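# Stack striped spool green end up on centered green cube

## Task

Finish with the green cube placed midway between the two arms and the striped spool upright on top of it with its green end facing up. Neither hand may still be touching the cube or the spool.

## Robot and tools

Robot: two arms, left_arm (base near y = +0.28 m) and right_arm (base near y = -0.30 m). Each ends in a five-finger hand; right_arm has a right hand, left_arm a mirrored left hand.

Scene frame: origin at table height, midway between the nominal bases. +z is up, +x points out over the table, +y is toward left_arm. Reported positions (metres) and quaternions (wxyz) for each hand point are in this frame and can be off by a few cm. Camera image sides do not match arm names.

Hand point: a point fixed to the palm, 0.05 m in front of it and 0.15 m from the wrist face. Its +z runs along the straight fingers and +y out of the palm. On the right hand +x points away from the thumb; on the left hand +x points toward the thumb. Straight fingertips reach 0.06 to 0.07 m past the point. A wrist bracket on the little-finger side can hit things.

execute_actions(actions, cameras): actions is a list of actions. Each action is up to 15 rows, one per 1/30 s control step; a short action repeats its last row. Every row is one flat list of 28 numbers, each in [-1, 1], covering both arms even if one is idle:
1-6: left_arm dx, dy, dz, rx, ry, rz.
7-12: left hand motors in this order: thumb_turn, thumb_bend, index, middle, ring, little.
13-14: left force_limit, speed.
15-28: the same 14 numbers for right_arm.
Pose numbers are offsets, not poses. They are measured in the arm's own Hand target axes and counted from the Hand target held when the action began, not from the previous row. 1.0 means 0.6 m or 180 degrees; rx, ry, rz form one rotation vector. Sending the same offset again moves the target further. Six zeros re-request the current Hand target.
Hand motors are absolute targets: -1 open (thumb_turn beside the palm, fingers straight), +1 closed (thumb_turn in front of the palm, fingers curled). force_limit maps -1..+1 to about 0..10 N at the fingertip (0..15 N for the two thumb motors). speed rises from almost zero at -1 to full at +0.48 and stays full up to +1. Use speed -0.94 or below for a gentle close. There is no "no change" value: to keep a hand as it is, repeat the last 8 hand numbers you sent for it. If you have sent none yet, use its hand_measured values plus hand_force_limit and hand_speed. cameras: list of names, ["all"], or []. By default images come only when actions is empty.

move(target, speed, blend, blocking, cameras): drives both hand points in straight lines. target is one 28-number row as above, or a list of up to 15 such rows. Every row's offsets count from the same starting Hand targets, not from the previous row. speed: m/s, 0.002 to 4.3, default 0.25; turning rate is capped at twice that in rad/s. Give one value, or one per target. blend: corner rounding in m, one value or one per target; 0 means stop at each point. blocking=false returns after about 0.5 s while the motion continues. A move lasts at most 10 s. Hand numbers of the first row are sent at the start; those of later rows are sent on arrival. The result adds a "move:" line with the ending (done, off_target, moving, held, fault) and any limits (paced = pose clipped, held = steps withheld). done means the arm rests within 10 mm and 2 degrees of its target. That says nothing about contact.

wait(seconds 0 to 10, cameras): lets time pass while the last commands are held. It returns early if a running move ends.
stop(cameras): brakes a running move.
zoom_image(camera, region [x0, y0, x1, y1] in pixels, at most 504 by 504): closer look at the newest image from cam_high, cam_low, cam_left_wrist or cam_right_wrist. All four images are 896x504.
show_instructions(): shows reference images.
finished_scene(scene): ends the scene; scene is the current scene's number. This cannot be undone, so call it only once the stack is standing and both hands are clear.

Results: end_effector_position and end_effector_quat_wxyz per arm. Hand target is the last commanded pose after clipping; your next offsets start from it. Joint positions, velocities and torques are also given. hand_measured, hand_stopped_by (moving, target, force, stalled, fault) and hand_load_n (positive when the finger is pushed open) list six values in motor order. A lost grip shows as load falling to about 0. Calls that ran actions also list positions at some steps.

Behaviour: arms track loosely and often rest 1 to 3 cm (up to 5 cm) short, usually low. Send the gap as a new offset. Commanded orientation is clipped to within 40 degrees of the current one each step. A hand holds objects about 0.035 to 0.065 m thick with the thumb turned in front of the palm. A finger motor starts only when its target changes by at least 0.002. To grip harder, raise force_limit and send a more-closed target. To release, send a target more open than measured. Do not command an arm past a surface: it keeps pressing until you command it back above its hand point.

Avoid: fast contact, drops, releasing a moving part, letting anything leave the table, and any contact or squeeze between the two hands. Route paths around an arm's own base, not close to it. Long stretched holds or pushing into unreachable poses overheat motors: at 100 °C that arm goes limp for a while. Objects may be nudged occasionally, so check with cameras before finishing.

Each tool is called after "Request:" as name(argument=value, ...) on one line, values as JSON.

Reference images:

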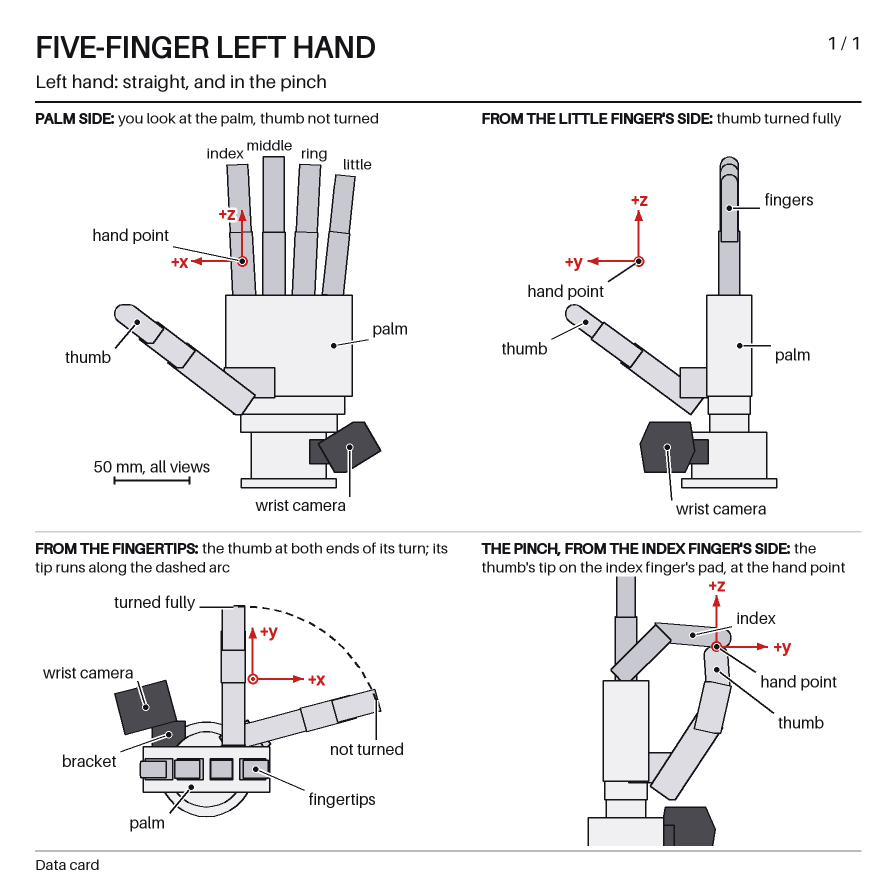

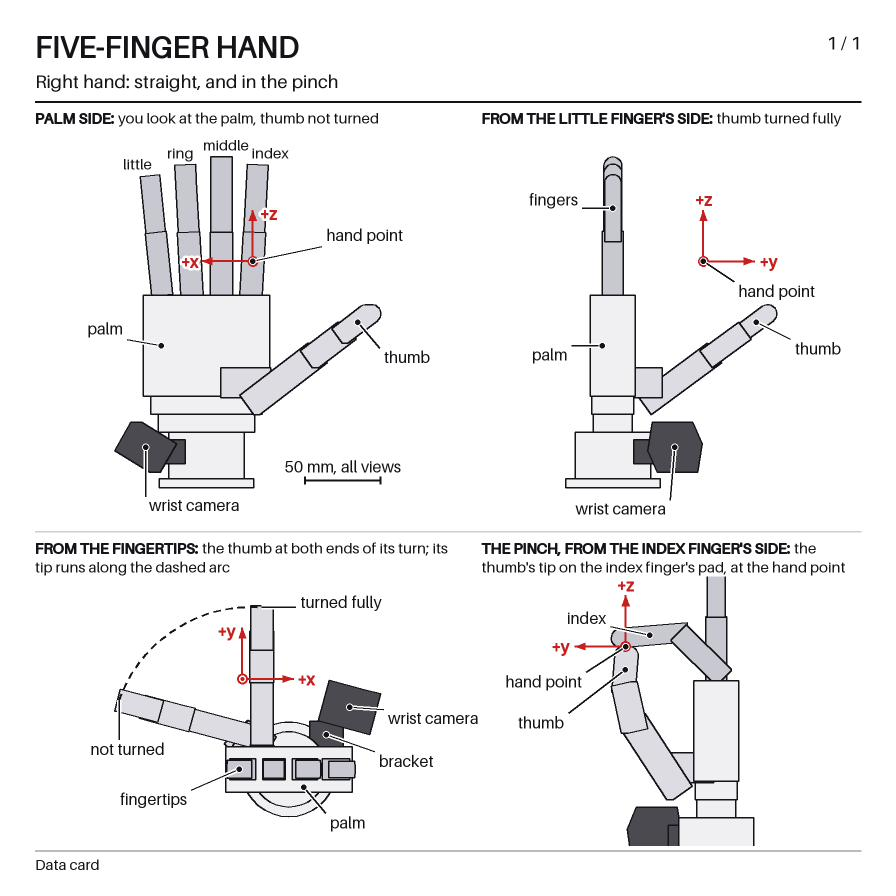

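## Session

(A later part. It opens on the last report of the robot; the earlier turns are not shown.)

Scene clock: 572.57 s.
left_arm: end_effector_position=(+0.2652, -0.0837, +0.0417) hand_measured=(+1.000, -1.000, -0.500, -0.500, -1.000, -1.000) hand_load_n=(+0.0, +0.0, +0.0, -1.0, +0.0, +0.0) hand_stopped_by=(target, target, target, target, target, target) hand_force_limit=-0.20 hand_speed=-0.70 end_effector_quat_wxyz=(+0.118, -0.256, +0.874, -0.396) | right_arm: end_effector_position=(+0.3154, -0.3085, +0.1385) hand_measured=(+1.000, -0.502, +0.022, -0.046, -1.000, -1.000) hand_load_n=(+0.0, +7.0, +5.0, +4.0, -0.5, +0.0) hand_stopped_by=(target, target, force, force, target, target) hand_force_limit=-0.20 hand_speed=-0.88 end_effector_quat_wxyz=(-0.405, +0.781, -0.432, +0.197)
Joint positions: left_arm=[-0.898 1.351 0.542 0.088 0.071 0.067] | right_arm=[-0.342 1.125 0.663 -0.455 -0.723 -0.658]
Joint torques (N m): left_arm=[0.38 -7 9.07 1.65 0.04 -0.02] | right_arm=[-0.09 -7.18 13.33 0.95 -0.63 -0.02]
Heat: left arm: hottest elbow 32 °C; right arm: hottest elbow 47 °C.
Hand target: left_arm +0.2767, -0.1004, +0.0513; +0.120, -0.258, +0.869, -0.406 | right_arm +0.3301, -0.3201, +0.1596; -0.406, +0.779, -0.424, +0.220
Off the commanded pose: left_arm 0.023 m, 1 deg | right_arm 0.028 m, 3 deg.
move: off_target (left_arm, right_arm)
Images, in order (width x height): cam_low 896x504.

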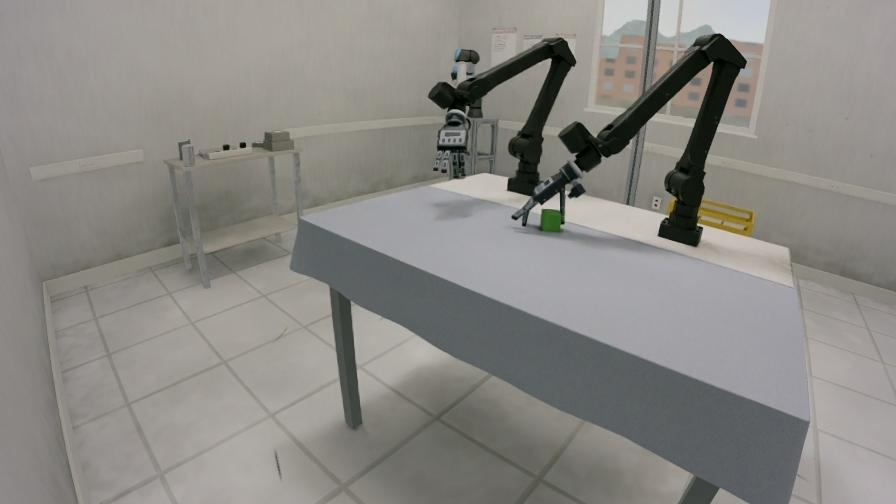

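Request:
move(target=[[0,0.0375,-0.0447,0,0,0,1,-1,-0.5,-0.5,-1,-1,-0.2,-0.7,0,0,0,0,0,0,1,-0.5,0.3,0.3,-1,-1,-0.2,-0.88],[0,-0.0902,-0.1518,0,0,0,1,-1,-0.5,-0.5,-1,-1,-0.2,-0.7,0,0,0,0,0,0,1,-0.5,0.3,0.3,-1,-1,-0.2,-0.88],[-0.3717,-0.0118,-0.423,0,-0.1575,-0.1322,1,-1,-0.5,-0.5,-1,-1,-0.2,-0.7,-0.4883,-0.0963,0.123,0,0,0,1,-0.5,0.3,0.3,-1,-1,-0.2,-0.88]], speed=[0.05,0.1,0.2], blend=[0.004,0.01,0], cameras=["all"])

Request:
zoom_image(camera="cam_low", region=[530, 180, 590, 240])

Scene clock: 605.07 s.
left_arm: end_effector_position=(+0.3452, +0.1776, +0.1913) hand_measured=(+1.000, -1.000, -0.500, -0.500, -1.000, -1.000) hand_load_n=(+0.0, +0.0, +0.0, +0.0, -0.5, +0.0) hand_stopped_by=(target, target, target, target, target, target) hand_force_limit=-0.20 hand_speed=-0.70 end_effector_quat_wxyz=(+0.224, -0.528, +0.748, -0.334) | right_arm: end_effector_position=(+0.2380, -0.0406, +0.1453) hand_measured=(+1.000, -0.502, +0.022, -0.046, -1.000, -1.000) hand_load_n=(-0.5, +6.5, +5.0, +4.0, +0.0, +0.0) hand_stopped_by=(target, target, force, force, target, target) hand_force_limit=-0.20 hand_speed=-0.88 end_effector_quat_wxyz=(-0.386, +0.788, -0.428, +0.217)
Joint positions: left_arm=[-0.137 0.777 0.639 -0.618 0.166 0.129] | right_arm=[0.705 0.955 0.55 -0.253 0.105 0.066]
Joint torques (N m): left_arm=[1.79 -3.25 12.29 1.36 0.19 0.14] | right_arm=[2.02 -3.72 13.81 2.29 0.19 0.22]
Heat: left arm: hottest elbow 32 °C; right arm: hottest elbow 47 °C.
Hand target: left_arm +0.3602, +0.1806, +0.2196; +0.242, -0.520, +0.742, -0.346 | right_arm +0.2493, -0.0232, +0.1650; -0.406, +0.779, -0.424, +0.220
Off the commanded pose: left_arm 0.032 m, 3 deg | right_arm 0.028 m, 3 deg.
move: off_target (left_arm, right_arm)

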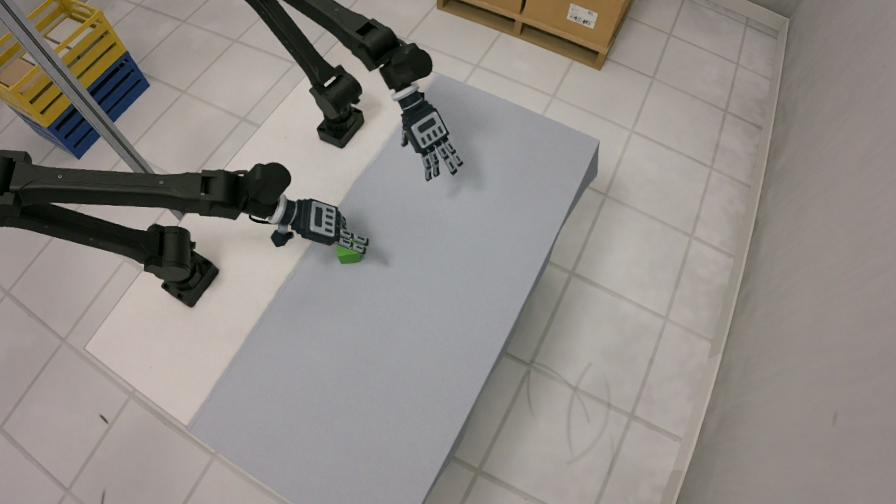

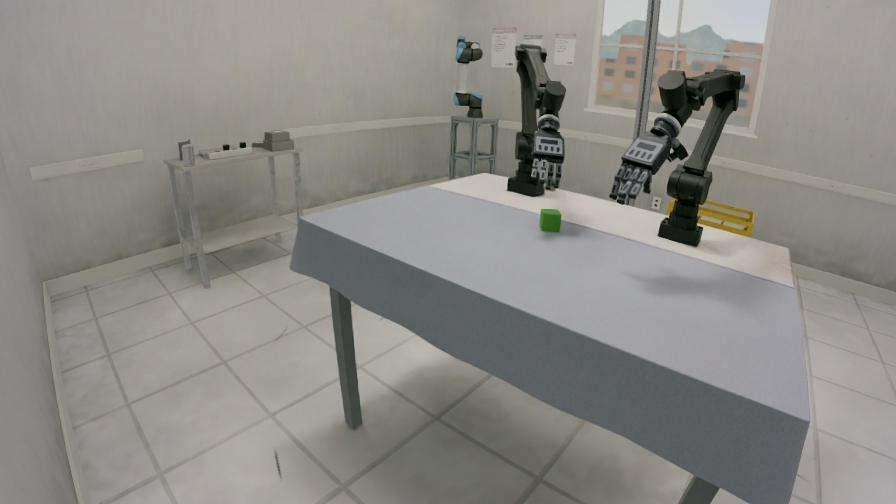

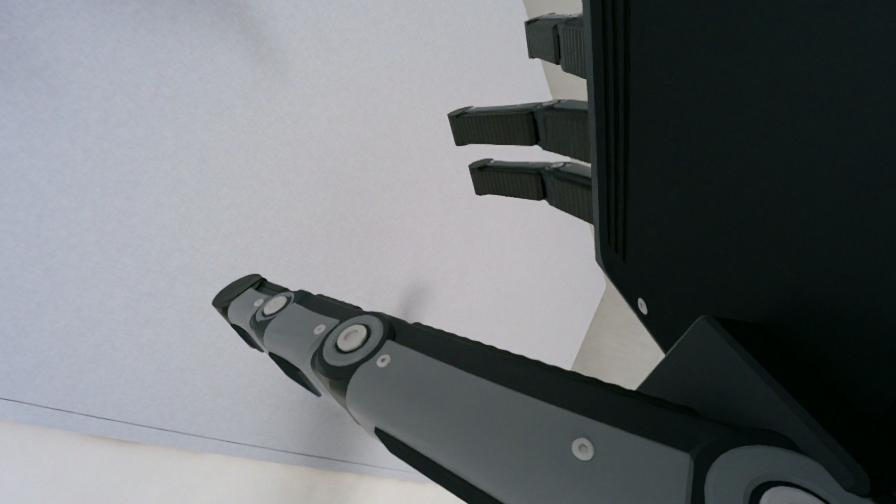

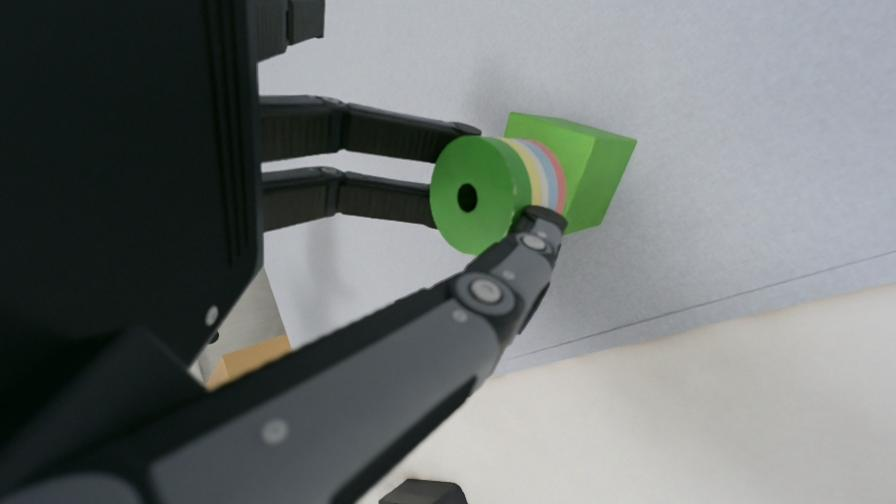

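Scaled by 8.400.

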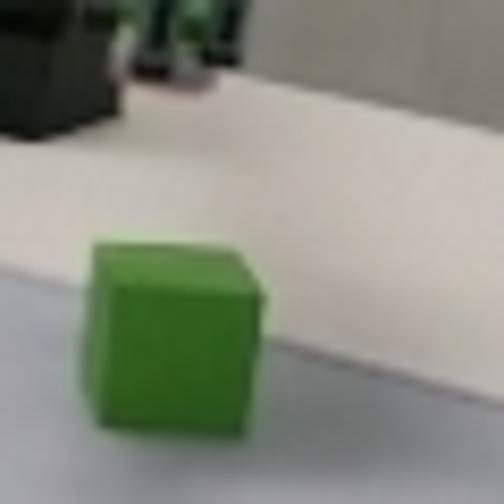

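Request:
move(target=[0,0,0,0,0,0,1,-1,-0.5,-0.5,-1,-1,-0.2,-0.7,-0.0228,0.0645,0.0965,0,0,0,1,-0.5,0.3,0.3,-1,-1,-0.2,-0.88], speed=0.1, cameras=["cam_low","cam_right_wrist"])

Request:
zoom_image(camera="cam_low", region=[520, 170, 600, 240])

Scene clock: 643.97 s.
left_arm: end_effector_position=(+0.3452, +0.1776, +0.1913) hand_measured=(+1.000, -1.000, -0.500, -0.500, -1.000, -1.000) hand_load_n=(+0.0, +0.0, +0.0, +0.0, +0.0, +0.0) hand_stopped_by=(target, target, target, target, target, target) hand_force_limit=-0.20 hand_speed=-0.70 end_effector_quat_wxyz=(+0.224, -0.528, +0.748, -0.334) | right_arm: end_effector_position=(+0.2670, -0.0037, +0.1063) hand_measured=(+1.000, -0.502, +0.022, -0.046, -1.000, -1.000) hand_load_n=(-0.5, +7.0, +5.0, +4.0, +0.0, +0.0) hand_stopped_by=(target, target, force, force, target, target) hand_force_limit=-0.20 hand_speed=-0.88 end_effector_quat_wxyz=(-0.406, +0.778, -0.424, +0.225)
Joint positions: left_arm=[-0.137 0.777 0.639 -0.618 0.166 0.129] | right_arm=[0.738 1.172 0.541 0.019 0.133 0.085]
Joint torques (N m): left_arm=[1.55 -3.31 12.25 1.37 0.19 0.16] | right_arm=[2.14 -5.54 8.59 2.35 0.2 0.23]
Heat: left arm: hottest elbow 32 °C; right arm: hottest elbow 45 °C.
Hand target: left_arm +0.3602, +0.1806, +0.2196; +0.242, -0.521, +0.742, -0.346 | right_arm +0.2629, +0.0020, +0.0999; -0.406, +0.779, -0.424, +0.220
Off the commanded pose: left_arm 0.032 m, 3 deg | right_arm 0.009 m, 1 deg.
move: off_target (left_arm)
Images, in order (width x height): cam_low 896x504, cam_right_wrist 896x504.

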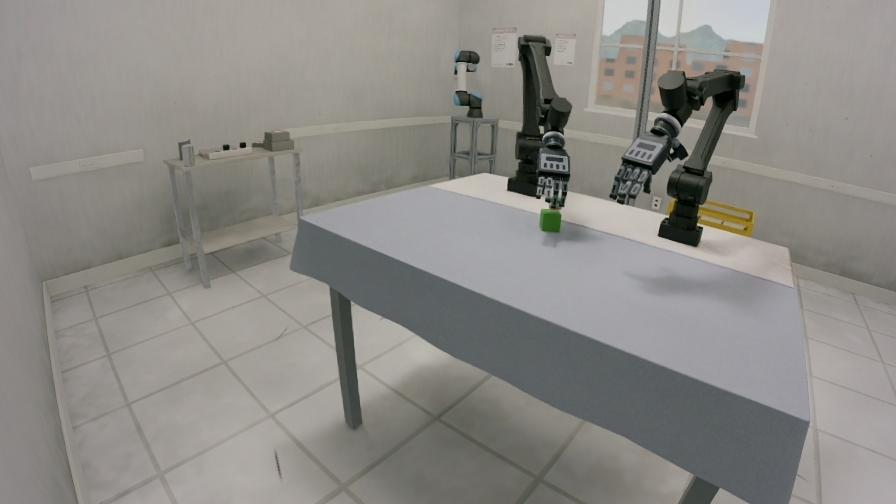

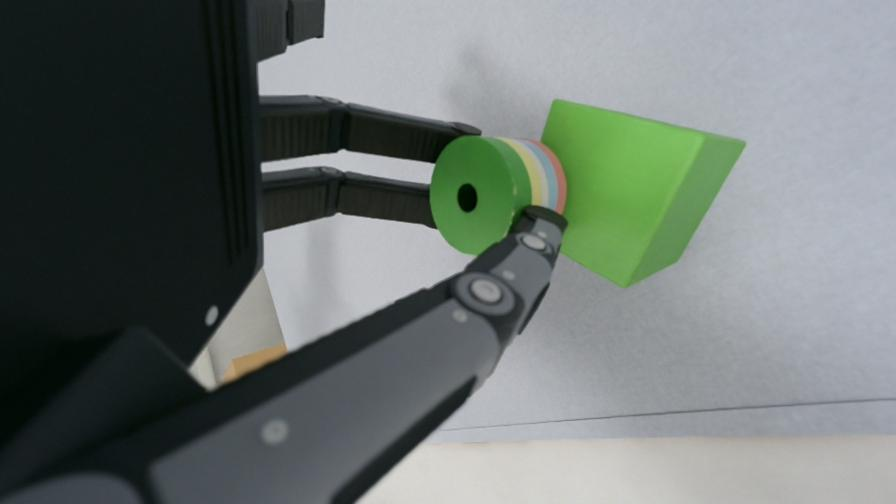

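Scaled by 6.300.

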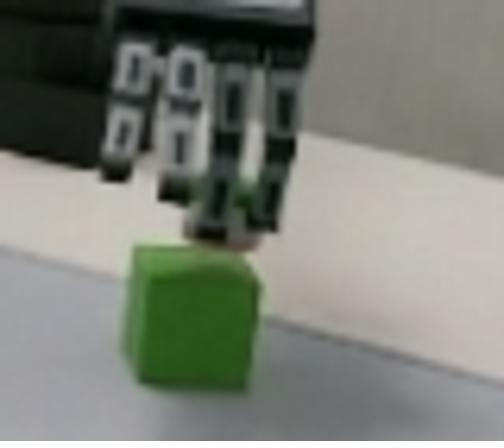

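Request:
move(target=[0,0,0,0,0,0,1,-1,-0.5,-0.5,-1,-1,-0.2,-0.7,0,0.0202,0.006,0,0,0,1,-0.5,0.3,0.3,-1,-1,-0.2,-0.88], speed=0.05, cameras=["cam_low","cam_right_wrist"])

Request:
zoom_image(camera="cam_low", region=[530, 180, 590, 240])

Request:
zoom_image(camera="cam_right_wrist", region=[410, 60, 770, 310])

Scene clock: 732.53 s.
left_arm: end_effector_position=(+0.3452, +0.1776, +0.1913) hand_measured=(+1.000, -1.000, -0.500, -0.500, -1.000, -1.000) hand_load_n=(+0.0, +0.0, +0.0, +0.0, +0.0, +0.0) hand_stopped_by=(target, target, target, target, target, target) hand_force_limit=-0.20 hand_speed=-0.70 end_effector_quat_wxyz=(+0.224, -0.528, +0.748, -0.334) | right_arm: end_effector_position=(+0.2647, -0.0050, +0.0957) hand_measured=(+1.000, -0.502, +0.022, -0.046, -1.000, -1.000) hand_load_n=(-0.5, +7.0, +5.0, +4.0, +0.0, +0.0) hand_stopped_by=(target, target, force, force, target, target) hand_force_limit=-0.20 hand_speed=-0.88 end_effector_quat_wxyz=(-0.407, +0.777, -0.424, +0.226)
Joint positions: left_arm=[-0.137 0.777 0.639 -0.618 0.166 0.129] | right_arm=[0.739 1.188 0.516 0.063 0.135 0.087]
Joint torques (N m): left_arm=[1.67 -3.08 12.31 1.39 0.19 0.17] | right_arm=[2.14 -5.48 8.18 2.28 0.2 0.22]
Heat: left arm: hottest elbow 35 °C; right arm: hottest elbow 40 °C.
Hand target: left_arm +0.3602, +0.1806, +0.2196; +0.242, -0.521, +0.742, -0.346 | right_arm +0.2597, -0.0002, +0.0881; -0.406, +0.779, -0.424, +0.220
Off the commanded pose: left_arm 0.032 m, 3 deg | right_arm 0.011 m, 1 deg.
move: off_target (left_arm, right_arm)
Images, in order (width x height): cam_low 896x504, cam_right_wrist 896x504.

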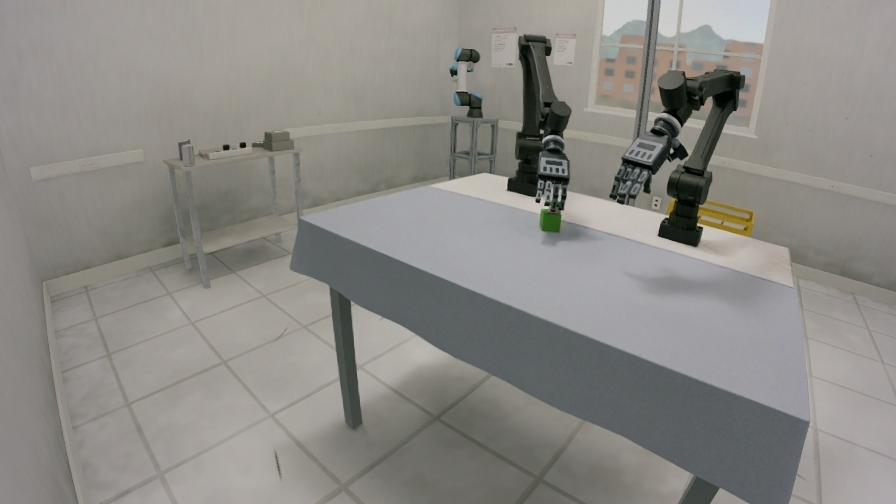

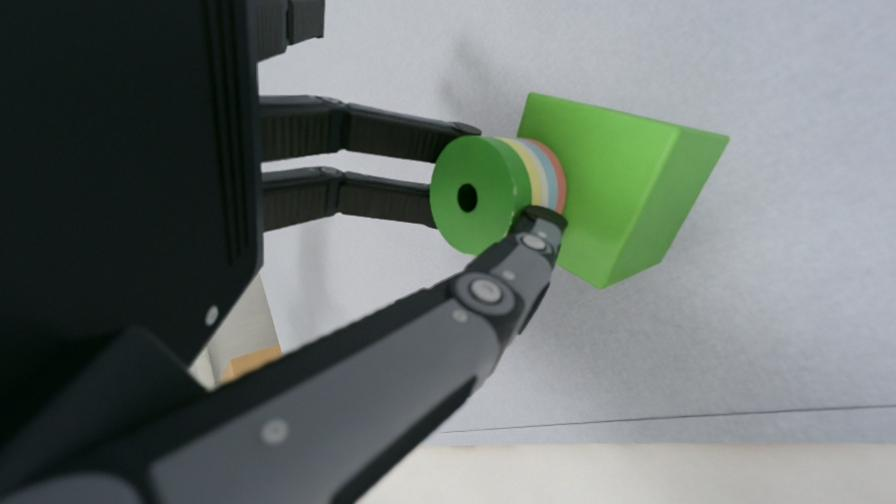

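Scaled by 8.400.

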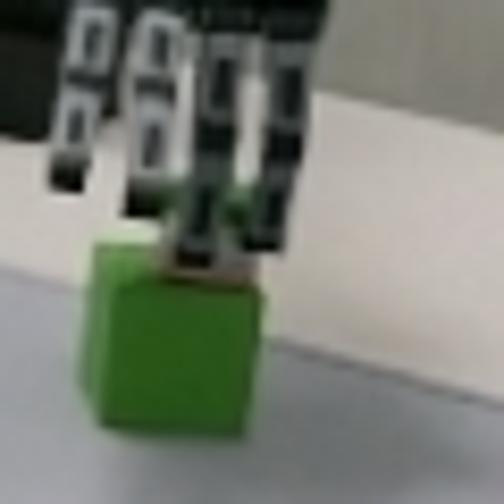

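Scaled by 1.400.

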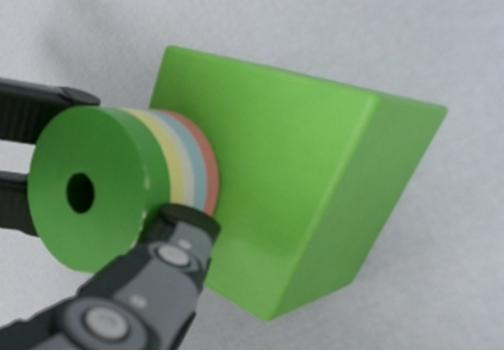

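Request:
move(target=[0,0,0,0,0,0,1,-1,-0.5,-0.5,-1,-1,-0.2,-0.7,0.0083,0.00957,-0.01365,0,0,0,1,-0.5,0.3,0.3,-1,-1,-0.2,-0.88], speed=0.1, cameras=["cam_low","cam_right_wrist"])

Scene clock: 773.00 s.
left_arm: end_effector_position=(+0.3452, +0.1776, +0.1913) hand_measured=(+1.000, -1.000, -0.500, -0.500, -1.000, -1.000) hand_load_n=(+0.0, +0.0, +0.0, +0.0, +0.0, +0.0) hand_stopped_by=(target, target, target, target, target, target) hand_force_limit=-0.20 hand_speed=-0.70 end_effector_quat_wxyz=(+0.224, -0.528, +0.748, -0.334) | right_arm: end_effector_position=(+0.2594, -0.0088, +0.0916) hand_measured=(+1.000, -0.502, +0.022, -0.046, -1.000, -1.000) hand_load_n=(-0.5, +6.5, +5.5, +4.0, +0.0, +0.0) hand_stopped_by=(target, target, force, force, target, target) hand_force_limit=-0.20 hand_speed=-0.88 end_effector_quat_wxyz=(-0.405, +0.778, -0.424, +0.224)
Joint positions: left_arm=[-0.137 0.777 0.639 -0.618 0.166 0.129] | right_arm=[0.739 1.179 0.499 0.066 0.131 0.087]
Joint torques (N m): left_arm=[1.55 -3.08 12.3 1.43 0.21 0.16] | right_arm=[1.38 -7.12 7.43 2.02 -0.04 0.15]
Heat: left arm: hottest elbow 35 °C; right arm: hottest elbow 39 °C.
Hand target: left_arm +0.3602, +0.1806, +0.2196; +0.242, -0.521, +0.742, -0.346 | right_arm +0.2540, -0.0098, +0.0881; -0.406, +0.779, -0.424, +0.220
Off the commanded pose: left_arm 0.032 m, 3 deg | right_arm 0.007 m, 0 deg.
move: off_target (left_arm)
Images, in order (width x height): cam_low 896x504, cam_right_wrist 896x504.

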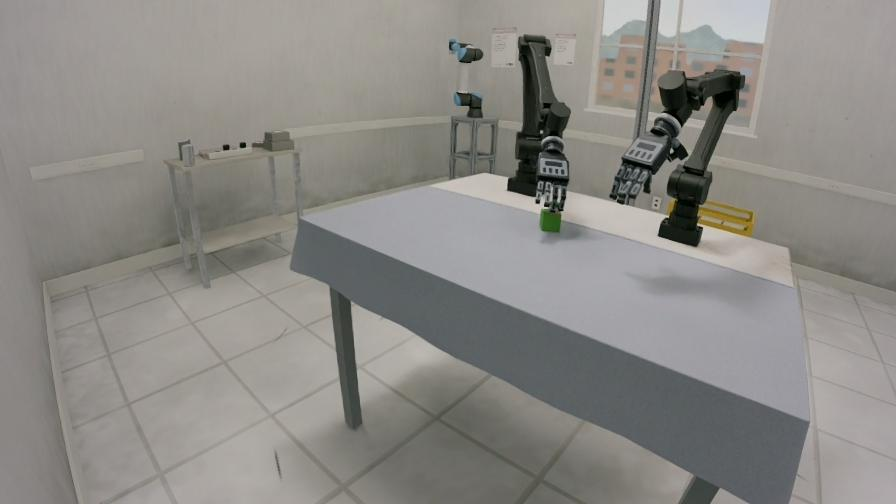

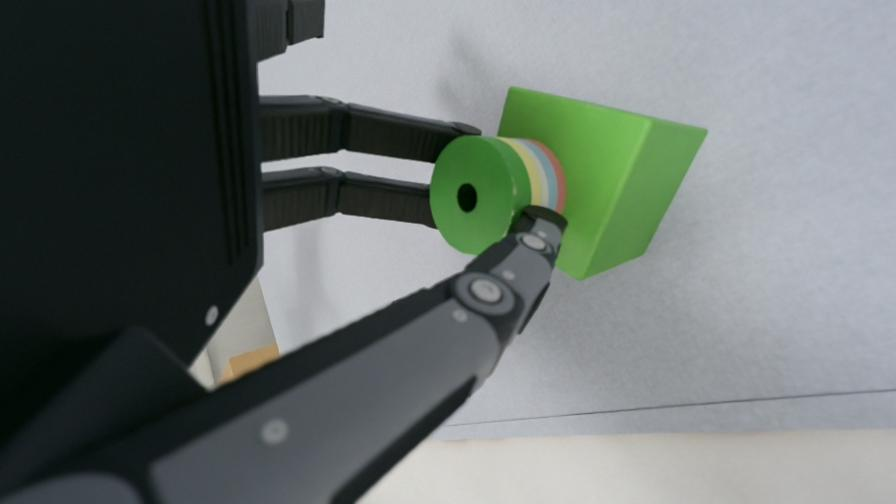

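Request:
zoom_image(camera="cam_low", region=[530, 180, 590, 240])

Request:
zoom_image(camera="cam_right_wrist", region=[400, 60, 740, 320])

Scaled by 8.400.

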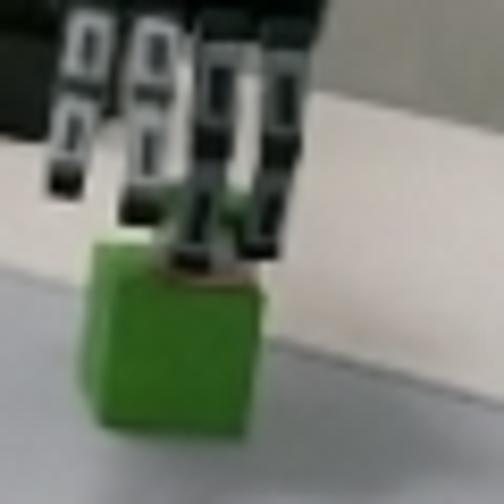

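Scaled by 1.482.

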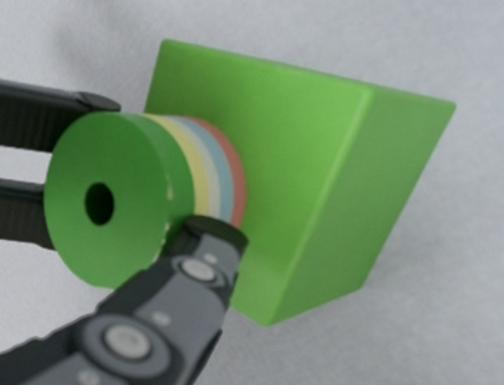

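Request:
move(target=[0,0,0,0,0,0,1,-1,-0.5,-0.5,-1,-1,-0.2,-0.7,0.0083,0.011,0.0016,0,0,0,1,-0.5,0.3,0.3,-1,-1,-0.2,-0.88], speed=0.05, cameras=["cam_high","cam_low","cam_right_wrist"])

Request:
zoom_image(camera="cam_low", region=[530, 180, 590, 240])

Request:
zoom_image(camera="cam_high", region=[300, 200, 400, 280])

Scene clock: 820.47 s.
left_arm: end_effector_position=(+0.3452, +0.1776, +0.1913) hand_measured=(+1.000, -1.000, -0.500, -0.500, -1.000, -1.000) hand_load_n=(+0.5, +0.0, +0.0, +0.0, +0.0, -0.5) hand_stopped_by=(target, target, target, target, target, target) hand_force_limit=-0.20 hand_speed=-0.70 end_effector_quat_wxyz=(+0.224, -0.528, +0.748, -0.334) | right_arm: end_effector_position=(+0.2578, -0.0079, +0.0915) hand_measured=(+1.000, -0.502, +0.022, -0.046, -1.000, -1.000) hand_load_n=(-1.0, +6.0, +5.0, +4.5, +0.0, +0.0) hand_stopped_by=(target, target, force, force, target, target) hand_force_limit=-0.20 hand_speed=-0.88 end_effector_quat_wxyz=(-0.413, +0.776, -0.421, +0.222)
Joint positions: left_arm=[-0.137 0.777 0.639 -0.618 0.166 0.129] | right_arm=[0.739 1.176 0.487 0.09 0.123 0.087]
Joint torques (N m): left_arm=[1.67 -3.19 12.29 1.46 0.19 0.16] | right_arm=[0.21 -6.42 6.98 1.94 -0.19 0.06]
Heat: left arm: hottest elbow 36 °C; right arm: hottest elbow 37 °C.
Hand target: left_arm +0.3602, +0.1806, +0.2196; +0.242, -0.521, +0.742, -0.346 | right_arm +0.2542, -0.0156, +0.0821; -0.406, +0.779, -0.424, +0.220
Off the commanded pose: left_arm 0.032 m, 3 deg | right_arm 0.013 m, 1 deg.
move: off_target (left_arm, right_arm)
Images, in order (width x height): cam_high 896x504, cam_low 896x504, cam_right_wrist 896x504.

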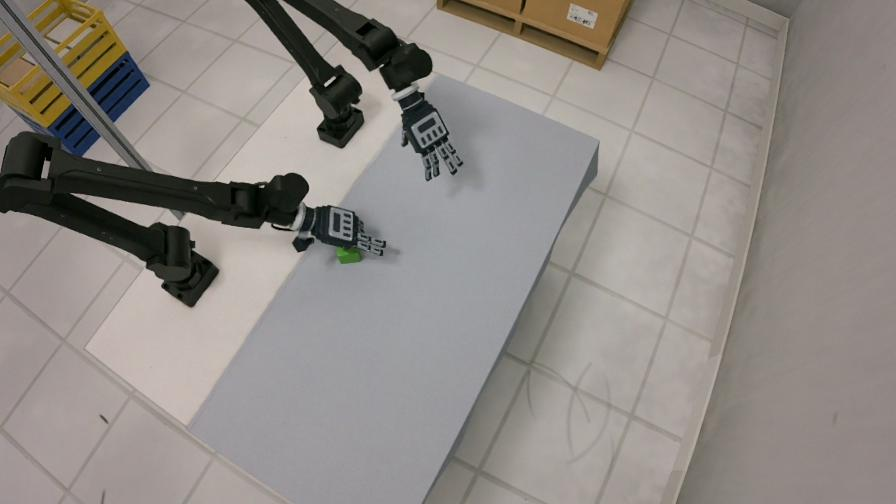

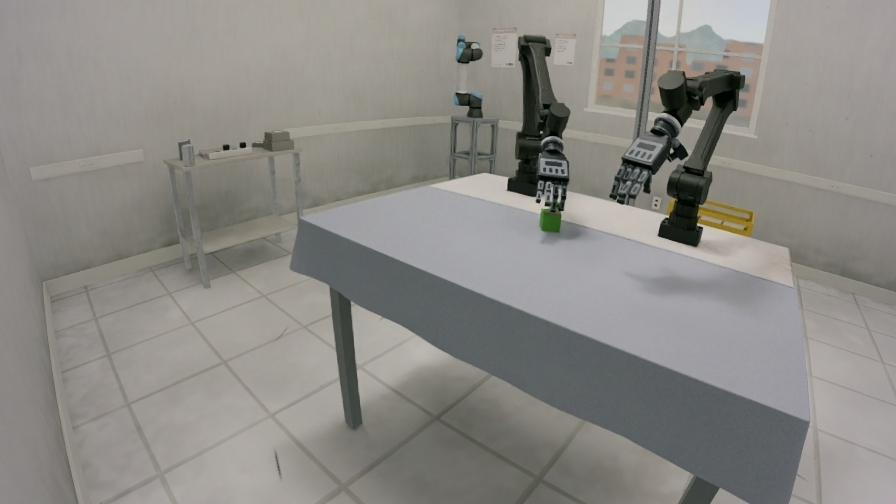

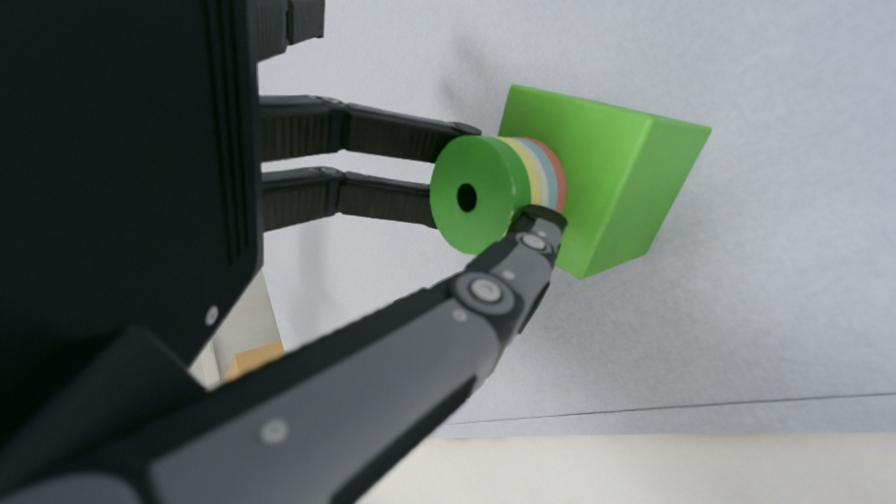

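Scaled by 8.400.

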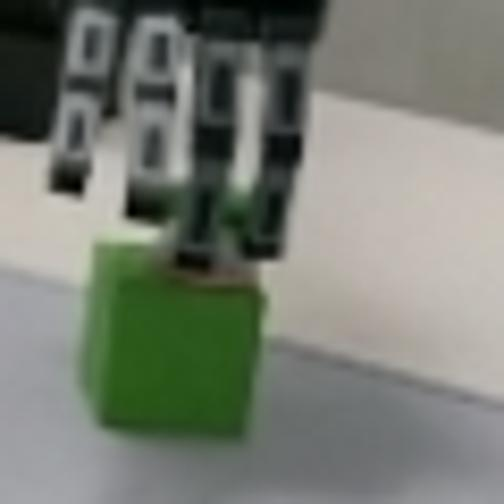

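Scaled by 5.040.

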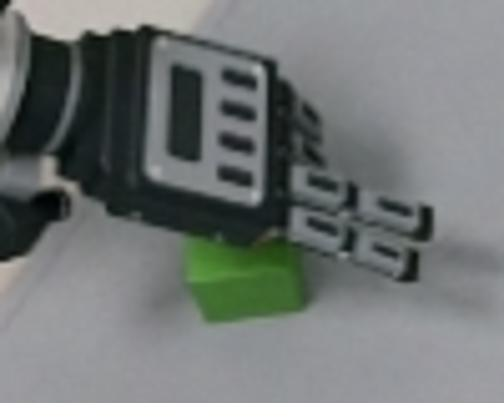

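Request:
move(target=[[0,0,0,0,0,0,1,-1,-0.5,-0.5,-1,-1,-0.2,-0.7,0,-0.0273,-0.0191,0,0,0,1,-0.5,0.3,0.3,-1,-1,-0.2,-0.88],[0,0,0,0,0,0,1,-1,-0.5,-0.5,-1,-1,-0.2,-0.7,0.0033,-0.0249,-0.0225,0,0,0,1,-0.5,0.3,0.3,-1,-1,-0.2,-0.88]], speed=0.08, cameras=["cam_low","cam_right_wrist"])

Request:
zoom_image(camera="cam_low", region=[530, 180, 590, 240])

Scene clock: 876.67 s.
left_arm: end_effector_position=(+0.3452, +0.1776, +0.1913) hand_measured=(+1.000, -1.000, -0.500, -0.500, -1.000, -1.000) hand_load_n=(+0.0, +0.0, +0.0, +0.0, +0.0, +0.0) hand_stopped_by=(target, target, target, target, target, target) hand_force_limit=-0.20 hand_speed=-0.70 end_effector_quat_wxyz=(+0.224, -0.528, +0.748, -0.334) | right_arm: end_effector_position=(+0.2490, -0.0145, +0.0975) hand_measured=(+1.000, -0.502, +0.022, -0.046, -1.000, -1.000) hand_load_n=(+0.0, +6.5, +5.0, +4.0, +0.0, +0.0) hand_stopped_by=(target, target, force, force, target, target) hand_force_limit=-0.20 hand_speed=-0.88 end_effector_quat_wxyz=(-0.406, +0.781, -0.422, +0.216)
Joint positions: left_arm=[-0.137 0.777 0.639 -0.618 0.166 0.129] | right_arm=[0.738 1.128 0.487 0.02 0.114 0.087]
Joint torques (N m): left_arm=[1.49 -3.14 12.29 1.44 0.2 0.17] | right_arm=[-0.03 -7 9.33 1.36 -0.03 0.02]
Heat: left arm: hottest elbow 36 °C; right arm: hottest elbow 36 °C.
Hand target: left_arm +0.3602, +0.1806, +0.2196; +0.242, -0.521, +0.742, -0.346 | right_arm +0.2532, -0.0185, +0.1021; -0.406, +0.779, -0.424, +0.220
Off the commanded pose: left_arm 0.032 m, 3 deg | right_arm 0.007 m, 1 deg.
move: off_target (left_arm)
Images, in order (width x height): cam_low 896x504, cam_right_wrist 896x504.

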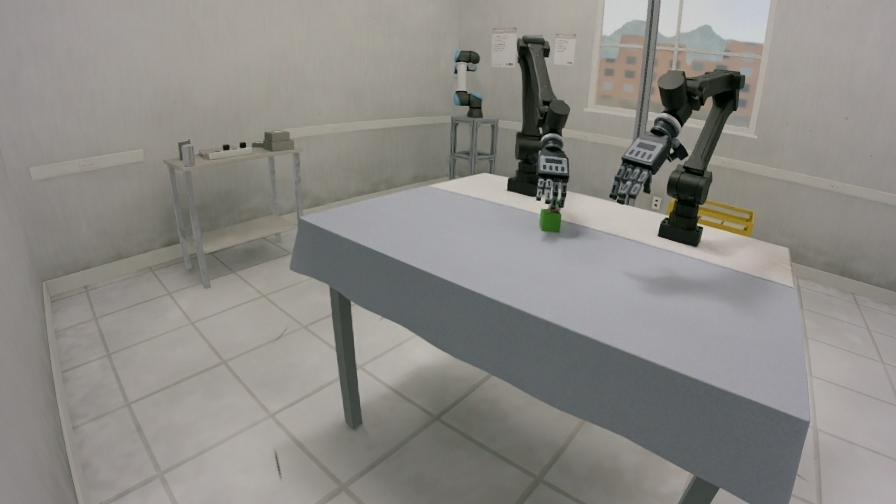

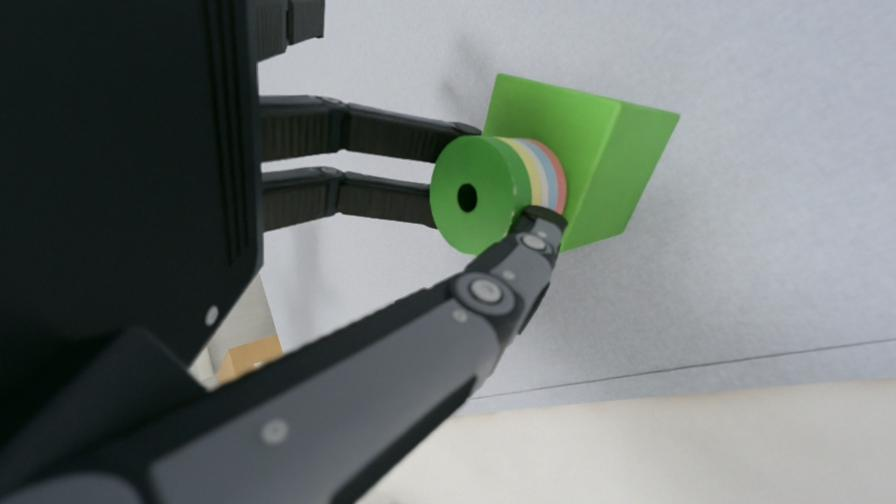

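Scaled by 8.400.

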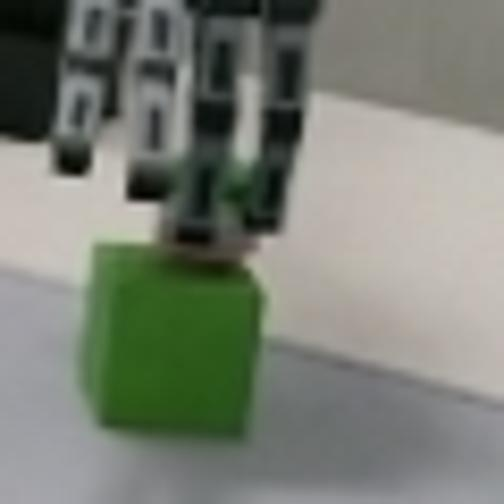

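Request:
move(target=[0,0,0,0,0,0,1,-1,-0.5,-0.5,-1,-1,-0.2,-0.7,0.0035,0.0144,0.0085,0,0,0,1,-0.5,0.3,0.3,-1,-1,-0.2,-0.88], speed=0.08, cameras=["cam_low","cam_right_wrist"])

Request:
zoom_image(camera="cam_low", region=[530, 180, 590, 240])

Scene clock: 900.23 s.
left_arm: end_effector_position=(+0.3452, +0.1776, +0.1913) hand_measured=(+1.000, -1.000, -0.500, -0.500, -1.000, -1.000) hand_load_n=(+0.0, +0.0, +0.0, +0.0, +0.0, +0.0) hand_stopped_by=(target, target, target, target, target, target) hand_force_limit=-0.20 hand_speed=-0.70 end_effector_quat_wxyz=(+0.224, -0.528, +0.748, -0.334) | right_arm: end_effector_position=(+0.2497, -0.0156, +0.0968) hand_measured=(+1.000, -0.502, +0.022, -0.046, -1.000, -1.000) hand_load_n=(+0.0, +7.0, +5.0, +4.0, +0.0, +0.0) hand_stopped_by=(target, target, force, force, target, target) hand_force_limit=-0.20 hand_speed=-0.88 end_effector_quat_wxyz=(-0.408, +0.780, -0.422, +0.216)
Joint positions: left_arm=[-0.137 0.777 0.639 -0.618 0.166 0.129] | right_arm=[0.732 1.128 0.48 0.033 0.109 0.085]
Joint torques (N m): left_arm=[1.38 -3.37 12.31 1.37 0.2 0.15] | right_arm=[-0.15 -5.36 8.27 2.4 -0.04 -0.01]
Heat: left arm: hottest elbow 36 °C; right arm: hottest elbow 36 °C.
Hand target: left_arm +0.3602, +0.1806, +0.2196; +0.242, -0.521, +0.742, -0.346 | right_arm +0.2536, -0.0208, +0.0920; -0.406, +0.779, -0.424, +0.220
Off the commanded pose: left_arm 0.032 m, 3 deg | right_arm 0.008 m, 1 deg.
move: off_target (left_arm)
Images, in order (width x height): cam_low 896x504, cam_right_wrist 896x504.

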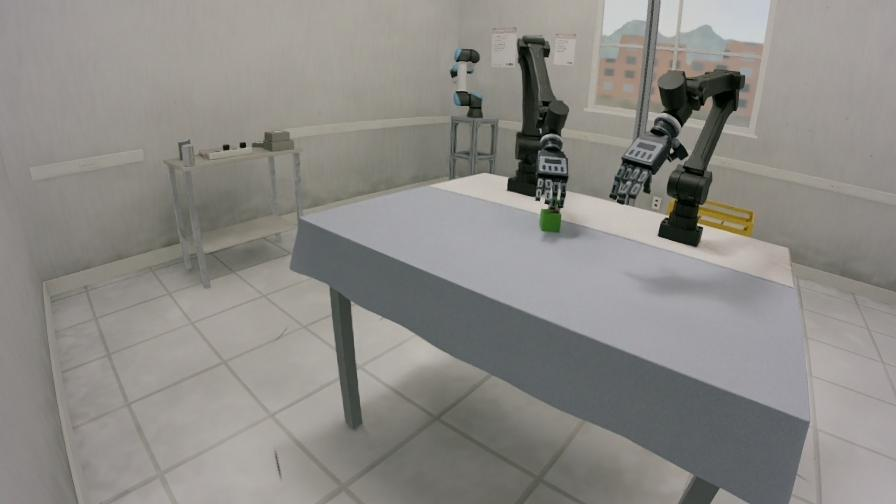

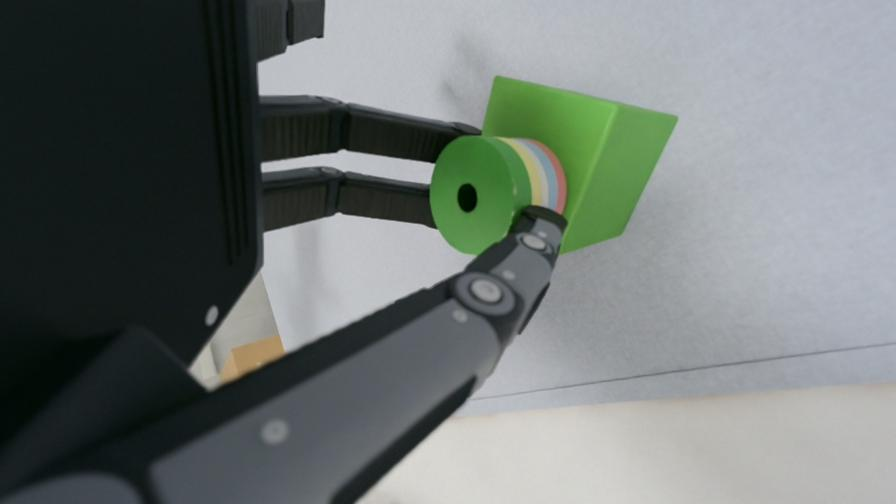

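Scaled by 8.400.

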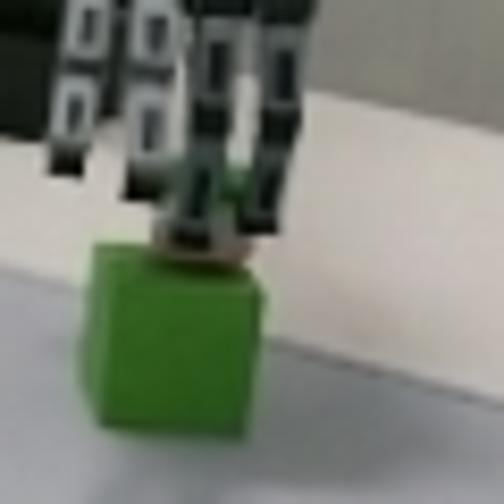

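Request:
move(target=[0,0,0,0,0,0,1,-1,-0.5,-0.5,-1,-1,-0.2,-0.7,0.0055,0.0047,0.0135,0,0,0,1,-0.5,0.3,0.3,-1,-1,-0.2,-0.88], speed=0.08, cameras=["cam_low","cam_right_wrist"])

Request:
zoom_image(camera="cam_low", region=[530, 180, 590, 240])

Scene clock: 911.53 s.
left_arm: end_effector_position=(+0.3452, +0.1776, +0.1913) hand_measured=(+1.000, -1.000, -0.500, -0.500, -1.000, -1.000) hand_load_n=(+0.0, +0.0, +0.0, +0.0, +0.0, +0.0) hand_stopped_by=(target, target, target, target, target, target) hand_force_limit=-0.20 hand_speed=-0.70 end_effector_quat_wxyz=(+0.224, -0.528, +0.748, -0.334) | right_arm: end_effector_position=(+0.2562, -0.0151, +0.0931) hand_measured=(+1.000, -0.502, +0.022, -0.046, -1.000, -1.000) hand_load_n=(+0.0, +6.5, +5.0, +4.0, +0.0, +0.0) hand_stopped_by=(target, target, force, force, target, target) hand_force_limit=-0.20 hand_speed=-0.88 end_effector_quat_wxyz=(-0.412, +0.778, -0.422, +0.217)
Joint positions: left_arm=[-0.137 0.777 0.639 -0.618 0.166 0.129] | right_arm=[0.719 1.153 0.48 0.068 0.098 0.079]
Joint torques (N m): left_arm=[1.55 -3.43 12.31 1.39 0.2 0.18] | right_arm=[-0.09 -5.07 8.1 2.33 -0.05 -0.02]
Heat: left arm: hottest elbow 36 °C; right arm: hottest elbow 37 °C.
Hand target: left_arm +0.3602, +0.1806, +0.2196; +0.242, -0.521, +0.742, -0.346 | right_arm +0.2597, -0.0208, +0.0852; -0.406, +0.779, -0.424, +0.220
Off the commanded pose: left_arm 0.032 m, 3 deg | right_arm 0.010 m, 1 deg.
move: off_target (left_arm)
Images, in order (width x height): cam_low 896x504, cam_right_wrist 896x504.

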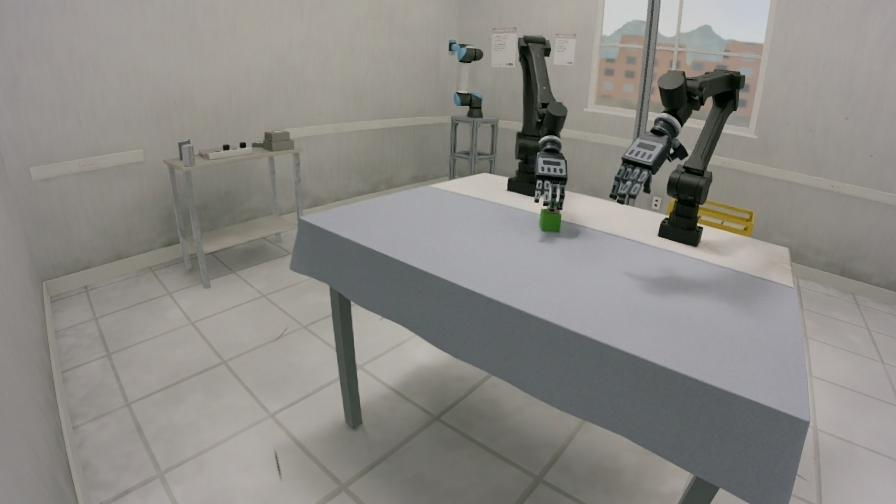

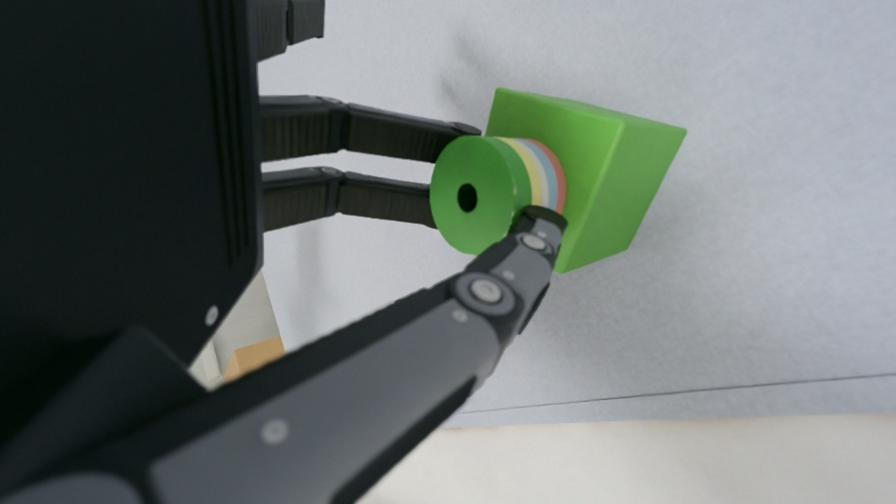

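Scaled by 8.400.

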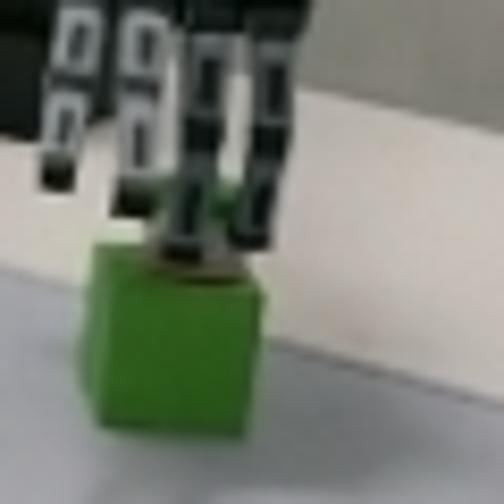

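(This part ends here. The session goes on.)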